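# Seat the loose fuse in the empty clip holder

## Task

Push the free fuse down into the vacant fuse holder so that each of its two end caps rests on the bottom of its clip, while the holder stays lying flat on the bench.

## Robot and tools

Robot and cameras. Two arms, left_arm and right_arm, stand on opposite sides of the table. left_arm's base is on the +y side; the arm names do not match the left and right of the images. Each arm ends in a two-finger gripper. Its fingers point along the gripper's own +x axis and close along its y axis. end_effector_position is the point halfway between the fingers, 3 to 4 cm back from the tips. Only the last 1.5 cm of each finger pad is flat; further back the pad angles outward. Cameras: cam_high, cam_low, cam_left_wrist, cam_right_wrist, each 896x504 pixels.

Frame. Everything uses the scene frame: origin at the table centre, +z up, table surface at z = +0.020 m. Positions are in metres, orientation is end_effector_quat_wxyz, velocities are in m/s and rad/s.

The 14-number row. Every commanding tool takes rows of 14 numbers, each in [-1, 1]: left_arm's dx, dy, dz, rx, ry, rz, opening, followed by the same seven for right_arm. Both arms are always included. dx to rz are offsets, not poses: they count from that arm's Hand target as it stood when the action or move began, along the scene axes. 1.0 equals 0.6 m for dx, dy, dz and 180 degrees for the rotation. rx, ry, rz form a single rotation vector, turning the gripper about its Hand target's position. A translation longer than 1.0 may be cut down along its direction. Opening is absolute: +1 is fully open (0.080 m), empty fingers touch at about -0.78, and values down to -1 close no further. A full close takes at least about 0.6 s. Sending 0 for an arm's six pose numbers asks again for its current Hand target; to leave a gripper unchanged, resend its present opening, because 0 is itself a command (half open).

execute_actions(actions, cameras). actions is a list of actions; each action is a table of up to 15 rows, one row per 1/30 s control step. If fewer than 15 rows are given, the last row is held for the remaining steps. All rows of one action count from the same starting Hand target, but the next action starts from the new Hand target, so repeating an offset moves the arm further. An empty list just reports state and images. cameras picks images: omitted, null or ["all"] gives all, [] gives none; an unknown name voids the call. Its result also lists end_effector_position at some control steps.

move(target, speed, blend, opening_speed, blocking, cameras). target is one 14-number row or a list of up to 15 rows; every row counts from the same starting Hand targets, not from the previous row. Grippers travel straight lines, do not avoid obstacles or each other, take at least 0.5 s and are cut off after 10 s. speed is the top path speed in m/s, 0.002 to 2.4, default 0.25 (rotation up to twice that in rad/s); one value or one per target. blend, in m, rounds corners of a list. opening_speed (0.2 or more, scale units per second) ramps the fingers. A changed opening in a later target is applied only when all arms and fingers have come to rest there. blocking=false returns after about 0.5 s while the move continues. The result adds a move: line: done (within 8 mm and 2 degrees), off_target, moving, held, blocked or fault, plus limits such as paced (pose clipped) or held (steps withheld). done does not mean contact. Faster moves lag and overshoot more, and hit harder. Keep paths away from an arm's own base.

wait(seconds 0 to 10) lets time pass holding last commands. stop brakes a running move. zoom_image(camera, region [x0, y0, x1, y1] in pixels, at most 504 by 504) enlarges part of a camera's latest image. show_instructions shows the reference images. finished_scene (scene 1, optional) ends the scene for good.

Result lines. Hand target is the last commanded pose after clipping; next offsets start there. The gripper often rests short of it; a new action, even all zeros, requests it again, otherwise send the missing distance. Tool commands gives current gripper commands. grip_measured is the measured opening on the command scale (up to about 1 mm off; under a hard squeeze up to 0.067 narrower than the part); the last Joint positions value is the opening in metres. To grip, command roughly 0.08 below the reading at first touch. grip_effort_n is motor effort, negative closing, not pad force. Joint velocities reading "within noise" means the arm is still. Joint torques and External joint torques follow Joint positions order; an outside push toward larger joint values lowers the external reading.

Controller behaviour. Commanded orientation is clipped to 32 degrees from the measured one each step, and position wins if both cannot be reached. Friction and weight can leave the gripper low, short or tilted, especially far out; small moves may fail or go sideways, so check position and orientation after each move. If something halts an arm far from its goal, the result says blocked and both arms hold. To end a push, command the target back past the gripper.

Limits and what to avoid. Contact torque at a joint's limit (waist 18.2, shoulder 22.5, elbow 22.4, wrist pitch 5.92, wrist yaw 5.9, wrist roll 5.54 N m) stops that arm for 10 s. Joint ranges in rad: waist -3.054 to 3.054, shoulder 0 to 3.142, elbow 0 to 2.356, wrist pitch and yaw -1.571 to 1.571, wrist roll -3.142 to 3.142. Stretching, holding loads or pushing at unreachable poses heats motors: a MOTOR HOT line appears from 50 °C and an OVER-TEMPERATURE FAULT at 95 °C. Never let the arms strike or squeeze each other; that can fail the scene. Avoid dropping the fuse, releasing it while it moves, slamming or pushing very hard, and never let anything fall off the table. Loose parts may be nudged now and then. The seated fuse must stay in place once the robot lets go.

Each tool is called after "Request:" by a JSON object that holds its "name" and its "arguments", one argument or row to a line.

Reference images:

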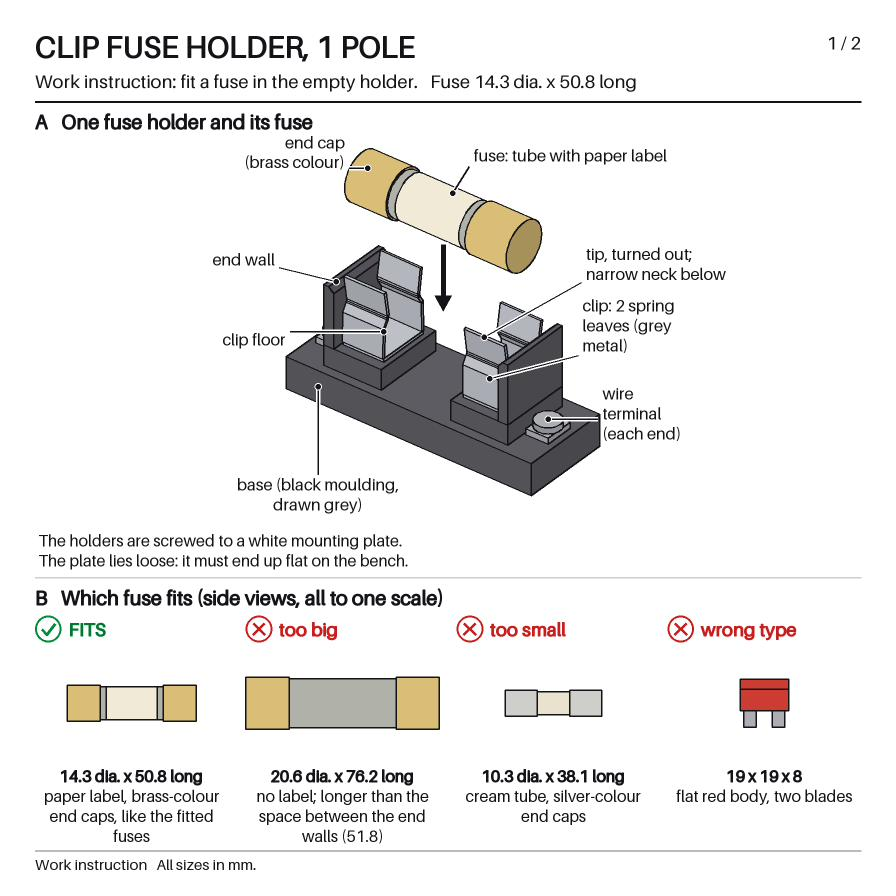

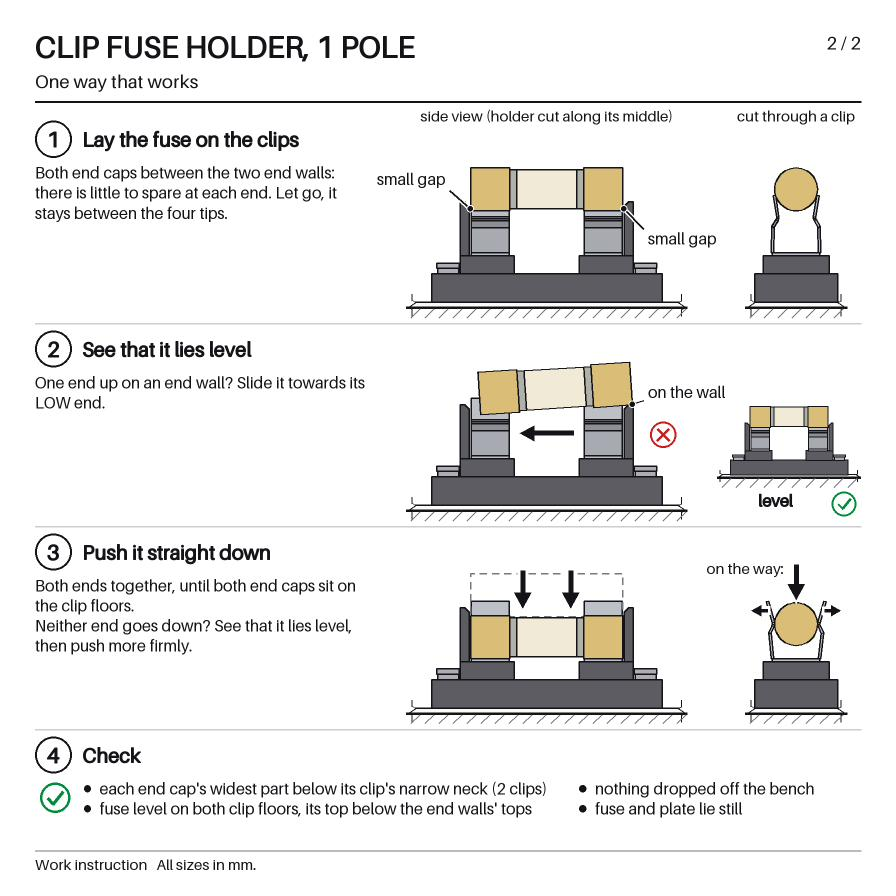

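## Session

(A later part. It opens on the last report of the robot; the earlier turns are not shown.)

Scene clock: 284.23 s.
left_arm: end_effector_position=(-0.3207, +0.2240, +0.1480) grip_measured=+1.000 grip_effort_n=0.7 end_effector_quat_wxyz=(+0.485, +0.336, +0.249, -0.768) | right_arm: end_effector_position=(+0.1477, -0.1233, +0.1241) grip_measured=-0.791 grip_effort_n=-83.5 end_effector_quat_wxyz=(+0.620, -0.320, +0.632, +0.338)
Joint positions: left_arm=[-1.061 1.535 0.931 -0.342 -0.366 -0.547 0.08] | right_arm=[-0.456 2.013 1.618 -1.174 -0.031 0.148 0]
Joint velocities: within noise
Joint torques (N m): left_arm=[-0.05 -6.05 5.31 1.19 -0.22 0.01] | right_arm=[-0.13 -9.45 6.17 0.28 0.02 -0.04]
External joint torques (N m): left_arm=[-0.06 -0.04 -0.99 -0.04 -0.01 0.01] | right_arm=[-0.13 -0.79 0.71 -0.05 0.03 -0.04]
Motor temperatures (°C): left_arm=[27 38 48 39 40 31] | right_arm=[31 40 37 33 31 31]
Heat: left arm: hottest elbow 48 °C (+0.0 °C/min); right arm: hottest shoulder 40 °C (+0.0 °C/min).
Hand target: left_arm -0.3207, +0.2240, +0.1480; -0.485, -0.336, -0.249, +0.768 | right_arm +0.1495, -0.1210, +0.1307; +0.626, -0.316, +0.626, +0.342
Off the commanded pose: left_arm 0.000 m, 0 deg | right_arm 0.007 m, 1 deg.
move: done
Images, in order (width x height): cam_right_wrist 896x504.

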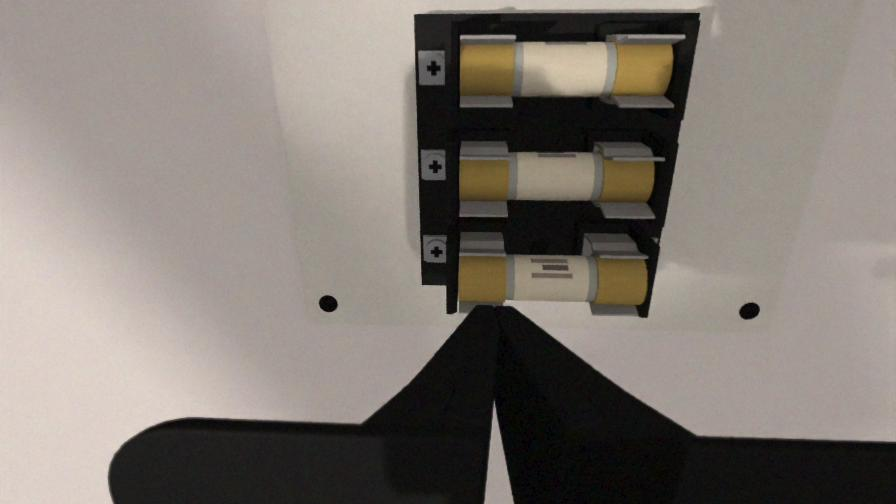

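Request:
{"name": "move", "arguments": {
  "target": [
    [0,0,0,0,0,0,1,0.0025,-0.013,-0.034,0,0,0,-0.9],
    [0,0,0,0,0,0,1,0.0025,-0.013,-0.052,0,0,0,-0.9],
    [0,0,0,0,0,0,1,-0.0045,-0.0268,-0.129,-0.0304,0.0211,0,-0.9]
  ],
  "speed": [0.1,0.1,0.15],
  "cameras": ["cam_right_wrist"]
}}

Request:
{"name": "zoom_image", "arguments": {
  "camera": "cam_right_wrist",
  "region": [400, 150, 760, 400]
}}

Scene clock: 297.03 s.
left_arm: end_effector_position=(-0.3207, +0.2240, +0.1480) grip_measured=+1.000 grip_effort_n=1.2 end_effector_quat_wxyz=(+0.485, +0.336, +0.249, -0.768) | right_arm: end_effector_position=(+0.1503, -0.1282, +0.0902) grip_measured=-0.791 grip_effort_n=-83.5 end_effector_quat_wxyz=(+0.615, -0.316, +0.637, +0.341)
Joint positions: left_arm=[-1.061 1.535 0.931 -0.342 -0.366 -0.547 0.08] | right_arm=[-0.474 2.034 1.51 -1.051 -0.046 0.131 0]
Joint velocities: within noise
Joint torques (N m): left_arm=[-0.07 -6.07 5.36 1.2 -0.23 0] | right_arm=[-0.13 0.89 1.37 1.86 -0.01 -0.14]
External joint torques (N m): left_arm=[-0.06 -0.11 -0.87 -0.02 -0.03 0] | right_arm=[-0.18 9.5 -3.9 1.56 0.02 -0.13]
Motor temperatures (°C): left_arm=[27 39 48 39 40 31] | right_arm=[31 43 38 32 31 31]
Heat: left arm: hottest elbow 48 °C (+0.0 °C/min); right arm: hottest shoulder 43 °C (+4.1 °C/min).
Hand target: left_arm -0.3207, +0.2240, +0.1480; -0.485, -0.336, -0.249, +0.768 | right_arm +0.1469, -0.1371, +0.0533; +0.589, -0.334, +0.662, +0.322
Off the commanded pose: left_arm 0.000 m, 0 deg | right_arm 0.038 m, 5 deg.
move: off_target (right_arm)
Images, in order (width x height): cam_right_wrist 896x504.

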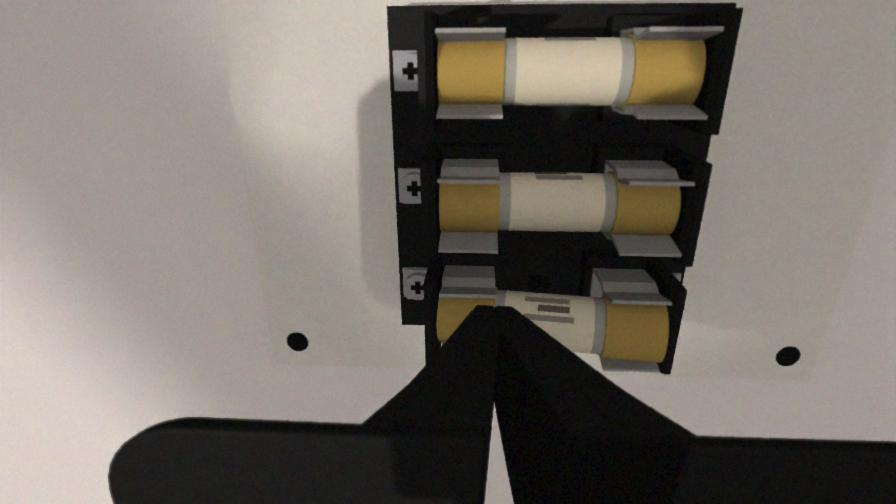

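Scaled by 1.400 from the camera's 896x504 image, which has a finer 1280x720 frame.

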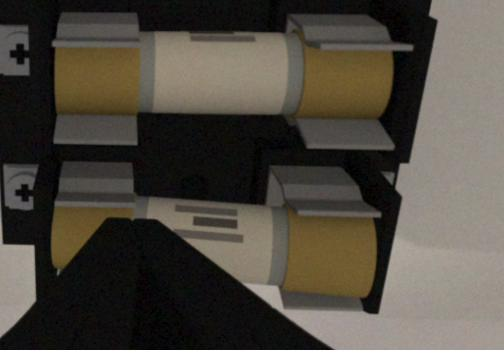

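Request:
{"name": "move", "arguments": {
  "target": [
    [0,0,0,0,0,0,1,0.0068,0.0138,0.1,0.0304,-0.0211,0,-0.9],
    [0,0,0,0,0,0,1,0.0342,-0.0052,0.1,0.0304,-0.0211,0,-0.9],
    [0,0,0,0,0,0,1,0.0342,-0.0052,0.077,0.0304,-0.0211,0,-0.9],
    [0,0,0,0,0,0,1,0.0272,-0.019,0,0,0,0,-0.9]
  ],
  "speed": [0.1,0.1,0.1,0.15],
  "cameras": ["cam_right_wrist"]
}}

Request:
{"name": "zoom_image", "arguments": {
  "camera": "cam_right_wrist",
  "region": [300, 150, 660, 400]
}}

Scene clock: 304.13 s.
left_arm: end_effector_position=(-0.3207, +0.2240, +0.1480) grip_measured=+1.000 grip_effort_n=0.7 end_effector_quat_wxyz=(+0.485, +0.336, +0.249, -0.768) | right_arm: end_effector_position=(+0.1672, -0.1406, +0.0910) grip_measured=-0.791 grip_effort_n=-83.5 end_effector_quat_wxyz=(+0.617, -0.318, +0.635, +0.339)
Joint positions: left_arm=[-1.061 1.535 0.931 -0.342 -0.366 -0.547 0.08] | right_arm=[-0.526 2.023 1.497 -1.051 -0.039 0.08 0]
Joint velocities: within noise
Joint torques (N m): left_arm=[-0.06 -6.06 5.3 1.2 -0.23 0.01] | right_arm=[-0.22 1.12 1.38 1.96 -0.15 -0.15]
External joint torques (N m): left_arm=[-0.05 -0.04 -0.98 -0.02 -0.02 0.01] | right_arm=[-0.26 9.62 -3.91 1.65 -0.13 -0.15]
Motor temperatures (°C): left_arm=[27 39 48 39 40 31] | right_arm=[31 41 38 32 31 31]
Heat: left arm: hottest elbow 48 °C (+0.0 °C/min); right arm: hottest shoulder 41 °C (+2.0 °C/min).
Hand target: left_arm -0.3207, +0.2240, +0.1480; -0.485, -0.336, -0.249, +0.768 | right_arm +0.1632, -0.1484, +0.0532; +0.589, -0.334, +0.662, +0.322
Off the commanded pose: left_arm 0.000 m, 0 deg | right_arm 0.039 m, 5 deg.
move: off_target (right_arm)
Images, in order (width x height): cam_right_wrist 896x504.

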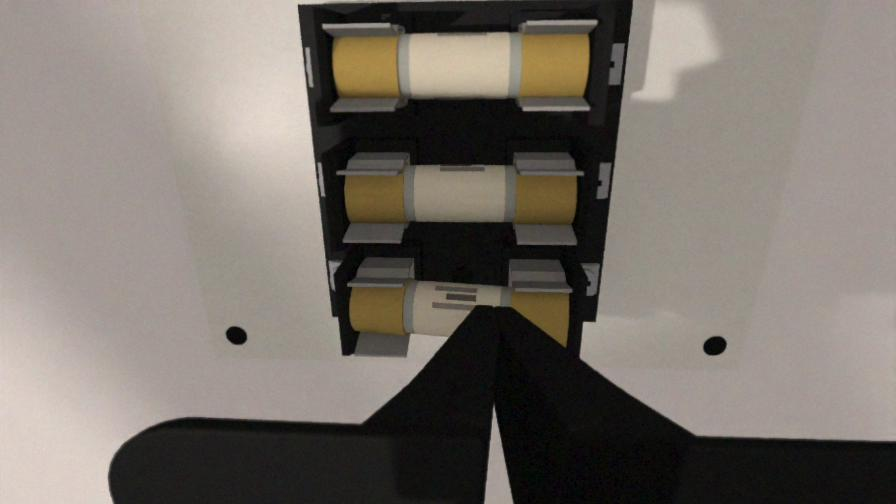

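Scaled by 1.400 from the camera's 896x504 image, which has a finer 1280x720 frame.

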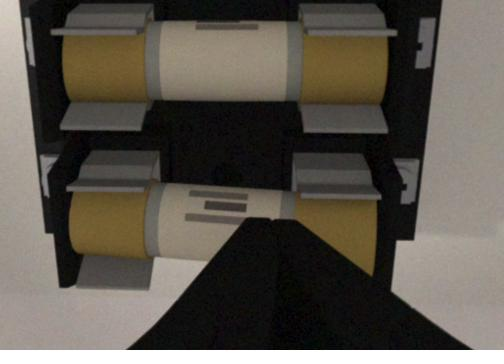

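Request:
{"name": "move", "arguments": {
  "target": [0,0,0,0,0,0,1,0.003,-0.0035,-0.007,-0.001,0.0007,0,-0.9],
  "speed": 0.1,
  "cameras": ["cam_right_wrist"]
}}

Request:
{"name": "zoom_image", "arguments": {
  "camera": "cam_right_wrist",
  "region": [300, 150, 660, 400]
}}

Scene clock: 307.17 s.
left_arm: end_effector_position=(-0.3207, +0.2240, +0.1480) grip_measured=+1.000 grip_effort_n=0.7 end_effector_quat_wxyz=(+0.485, +0.336, +0.249, -0.768) | right_arm: end_effector_position=(+0.1685, -0.1399, +0.0976) grip_measured=-0.791 grip_effort_n=-83.5 end_effector_quat_wxyz=(+0.621, -0.314, +0.630, +0.345)
Joint positions: left_arm=[-1.061 1.535 0.931 -0.342 -0.366 -0.547 0.08] | right_arm=[-0.53 2.006 1.499 -1.051 -0.043 0.073 0]
Joint velocities: within noise
Joint torques (N m): left_arm=[-0.03 -6.09 5.31 1.21 -0.23 0.02] | right_arm=[-0.04 -6.09 4.22 0.79 -0.05 -0.04]
External joint torques (N m): left_arm=[-0.03 -0.1 -0.96 -0.02 -0.02 0.01] | right_arm=[0 2.4 -1.07 0.47 -0.02 -0.04]
Motor temperatures (°C): left_arm=[27 39 48 39 40 31] | right_arm=[31 41 37 32 31 31]
Heat: left arm: hottest elbow 48 °C (+0.0 °C/min); right arm: hottest shoulder 41 °C (+2.0 °C/min).
Hand target: left_arm -0.3207, +0.2240, +0.1480; -0.485, -0.336, -0.249, +0.768 | right_arm +0.1678, -0.1411, +0.0904; +0.616, -0.317, +0.635, +0.341 (not the last commanded pose)
Off the commanded pose: left_arm 0.000 m, 0 deg | right_arm 0.050 m, 6 deg.
move: blocked (right_arm; both arms now hold where they are)
Images, in order (width x height): cam_right_wrist 896x504.

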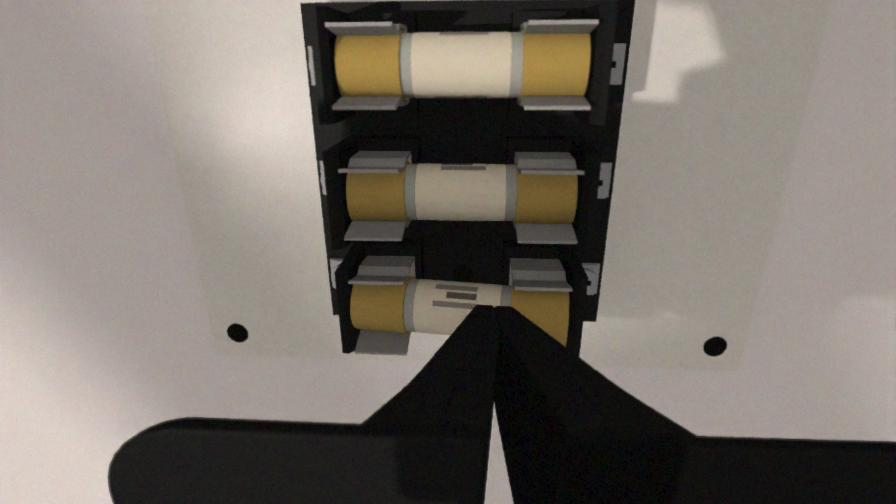

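Scaled by 1.400 from the camera's 896x504 image, which has a finer 1280x720 frame.

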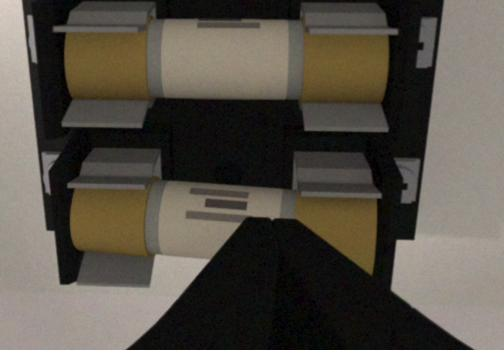

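Request:
{"name": "move", "arguments": {
  "target": [
    [0,0,0,0,0,0,1,0,0,0.038,0.0066,-0.0046,0,-0.9],
    [0,0,0,0,0,0,1,0.0052,-0.0047,0.038,0.0066,-0.0046,0,-0.9],
    [0,0,0,0,0,0,1,0.0052,-0.0047,0.018,0.0066,-0.0046,0,-0.9],
    [0,0,0,0,0,0,1,-0.0018,-0.0182,-0.063,-0.0238,0.0165,0,-0.9]
  ],
  "speed": [0.1,0.1,0.1,0.15],
  "cameras": ["cam_right_wrist"]
}}

Request:
{"name": "zoom_image", "arguments": {
  "camera": "cam_right_wrist",
  "region": [280, 150, 640, 400]
}}

Scene clock: 313.87 s.
left_arm: end_effector_position=(-0.3207, +0.2240, +0.1480) grip_measured=+1.000 grip_effort_n=1.2 end_effector_quat_wxyz=(+0.485, +0.336, +0.249, -0.768) | right_arm: end_effector_position=(+0.1721, -0.1406, +0.0872) grip_measured=-0.791 grip_effort_n=-83.5 end_effector_quat_wxyz=(+0.616, -0.313, +0.635, +0.345)
Joint positions: left_arm=[-1.061 1.535 0.931 -0.342 -0.366 -0.547 0.08] | right_arm=[-0.543 2.031 1.494 -1.033 -0.053 0.062 0]
Joint velocities: within noise
Joint torques (N m): left_arm=[-0.03 -6.06 5.33 1.19 -0.23 0.01] | right_arm=[-0.06 -0.17 1.16 0.91 0.07 -0.16]
External joint torques (N m): left_arm=[-0.07 -0.09 -0.9 -0.02 -0.01 0] | right_arm=[-0.01 8.39 -4.1 0.6 0.1 -0.15]
Motor temperatures (°C): left_arm=[27 39 48 39 40 31] | right_arm=[31 40 37 32 31 31]
Heat: left arm: hottest elbow 48 °C (+0.0 °C/min); right arm: hottest shoulder 40 °C (+0.0 °C/min).
Hand target: left_arm -0.3207, +0.2240, +0.1480; -0.485, -0.336, -0.249, +0.768 | right_arm +0.1666, -0.1521, +0.0526; +0.587, -0.331, +0.663, +0.325
Off the commanded pose: left_arm 0.000 m, 0 deg | right_arm 0.037 m, 6 deg.
move: off_target (right_arm)
Images, in order (width x height): cam_right_wrist 896x504.

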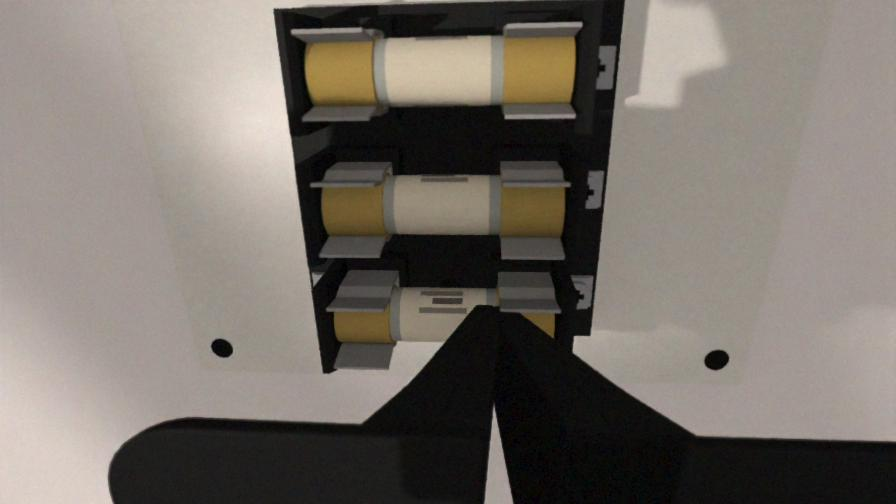

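Scaled by 1.400 from the camera's 896x504 image, which has a finer 1280x720 frame.

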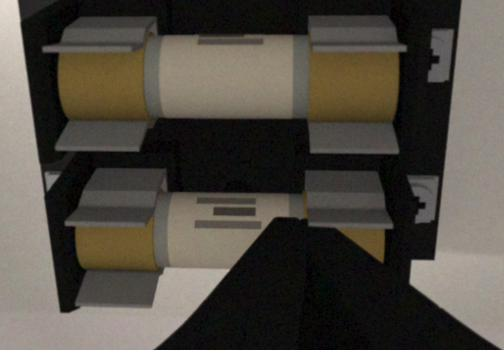

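Looks seated. Lift and check.

Request:
{"name": "move", "arguments": {
  "target": [
    [0,0,0,0,0,0,1,0.007,0.0135,0.09,0.03,-0.021,0,-0.9],
    [0,0,0,0,0,0,1,0.007,0.0135,0.16,0.03,-0.021,0,-0.9]
  ],
  "speed": 0.2,
  "cameras": ["cam_right_wrist","cam_low"]
}}

Request:
{"name": "zoom_image", "arguments": {
  "camera": "cam_right_wrist",
  "region": [300, 100, 660, 350]
}}

Request:
{"name": "zoom_image", "arguments": {
  "camera": "cam_low",
  "region": [410, 270, 490, 340]
}}

Scene clock: 319.70 s.
left_arm: end_effector_position=(-0.3207, +0.2240, +0.1480) grip_measured=+1.000 grip_effort_n=1.2 end_effector_quat_wxyz=(+0.485, +0.336, +0.249, -0.768) | right_arm: end_effector_position=(+0.1702, -0.1467, +0.1442) grip_measured=-0.791 grip_effort_n=-83.5 end_effector_quat_wxyz=(+0.619, -0.315, +0.633, +0.342)
Joint positions: left_arm=[-1.061 1.535 0.931 -0.342 -0.366 -0.547 0.08] | right_arm=[-0.543 1.961 1.624 -1.23 -0.043 0.062 0]
Joint velocities: within noise
Joint torques (N m): left_arm=[-0.07 -6.06 5.3 1.19 -0.23 0.02] | right_arm=[0.29 -8.14 6.4 0.31 0 0.04]
External joint torques (N m): left_arm=[-0.09 -0.15 -0.86 -0.01 -0.02 0.01] | right_arm=[0.31 0.14 0.91 -0.03 0.02 0.04]
Motor temperatures (°C): left_arm=[27 39 48 39 40 31] | right_arm=[31 39 37 32 31 31]
Heat: left arm: hottest elbow 48 °C (+0.0 °C/min); right arm: hottest shoulder 39 °C (-3.0 °C/min).
Hand target: left_arm -0.3207, +0.2240, +0.1480; -0.485, -0.336, -0.249, +0.768 | right_arm +0.1709, -0.1440, +0.1486; +0.623, -0.314, +0.628, +0.345
Off the commanded pose: left_arm 0.000 m, 0 deg | right_arm 0.005 m, 1 deg.
move: done
Images, in order (width x height): cam_low 896x504, cam_right_wrist 896x504.

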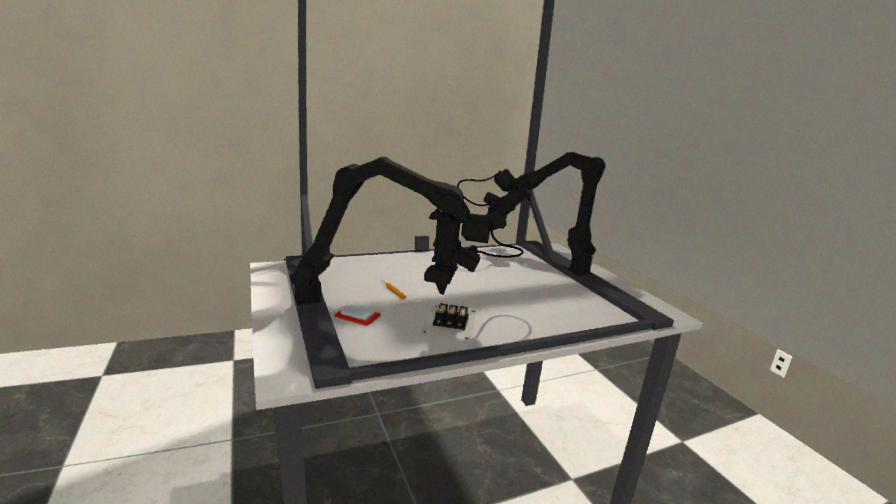

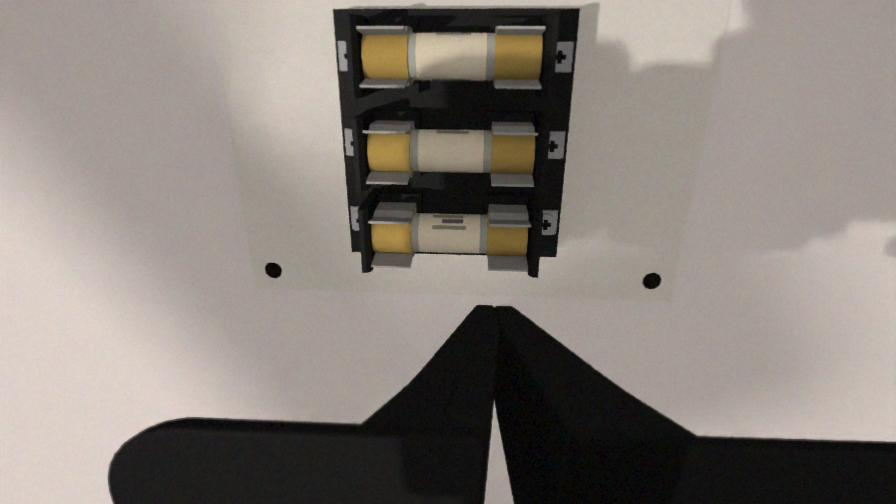

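Scaled by 1.400 from the camera's 896x504 image, which has a finer 1280x720 frame.

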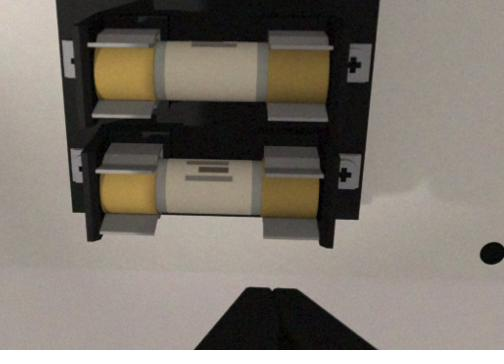

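Scaled by 6.300 from the camera's 896x504 image, which has a finer 1280x720 frame.

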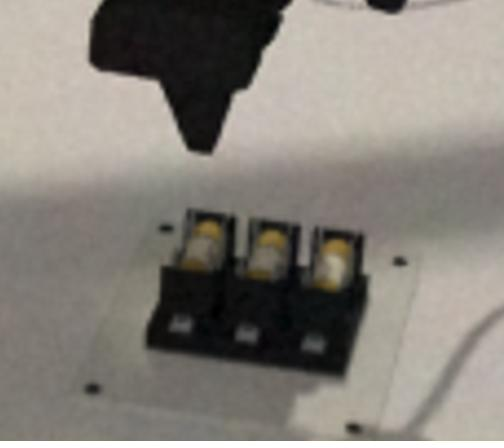

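Request:
{"name": "finished_scene", "arguments": {

}}

The scene is finished: the task was done.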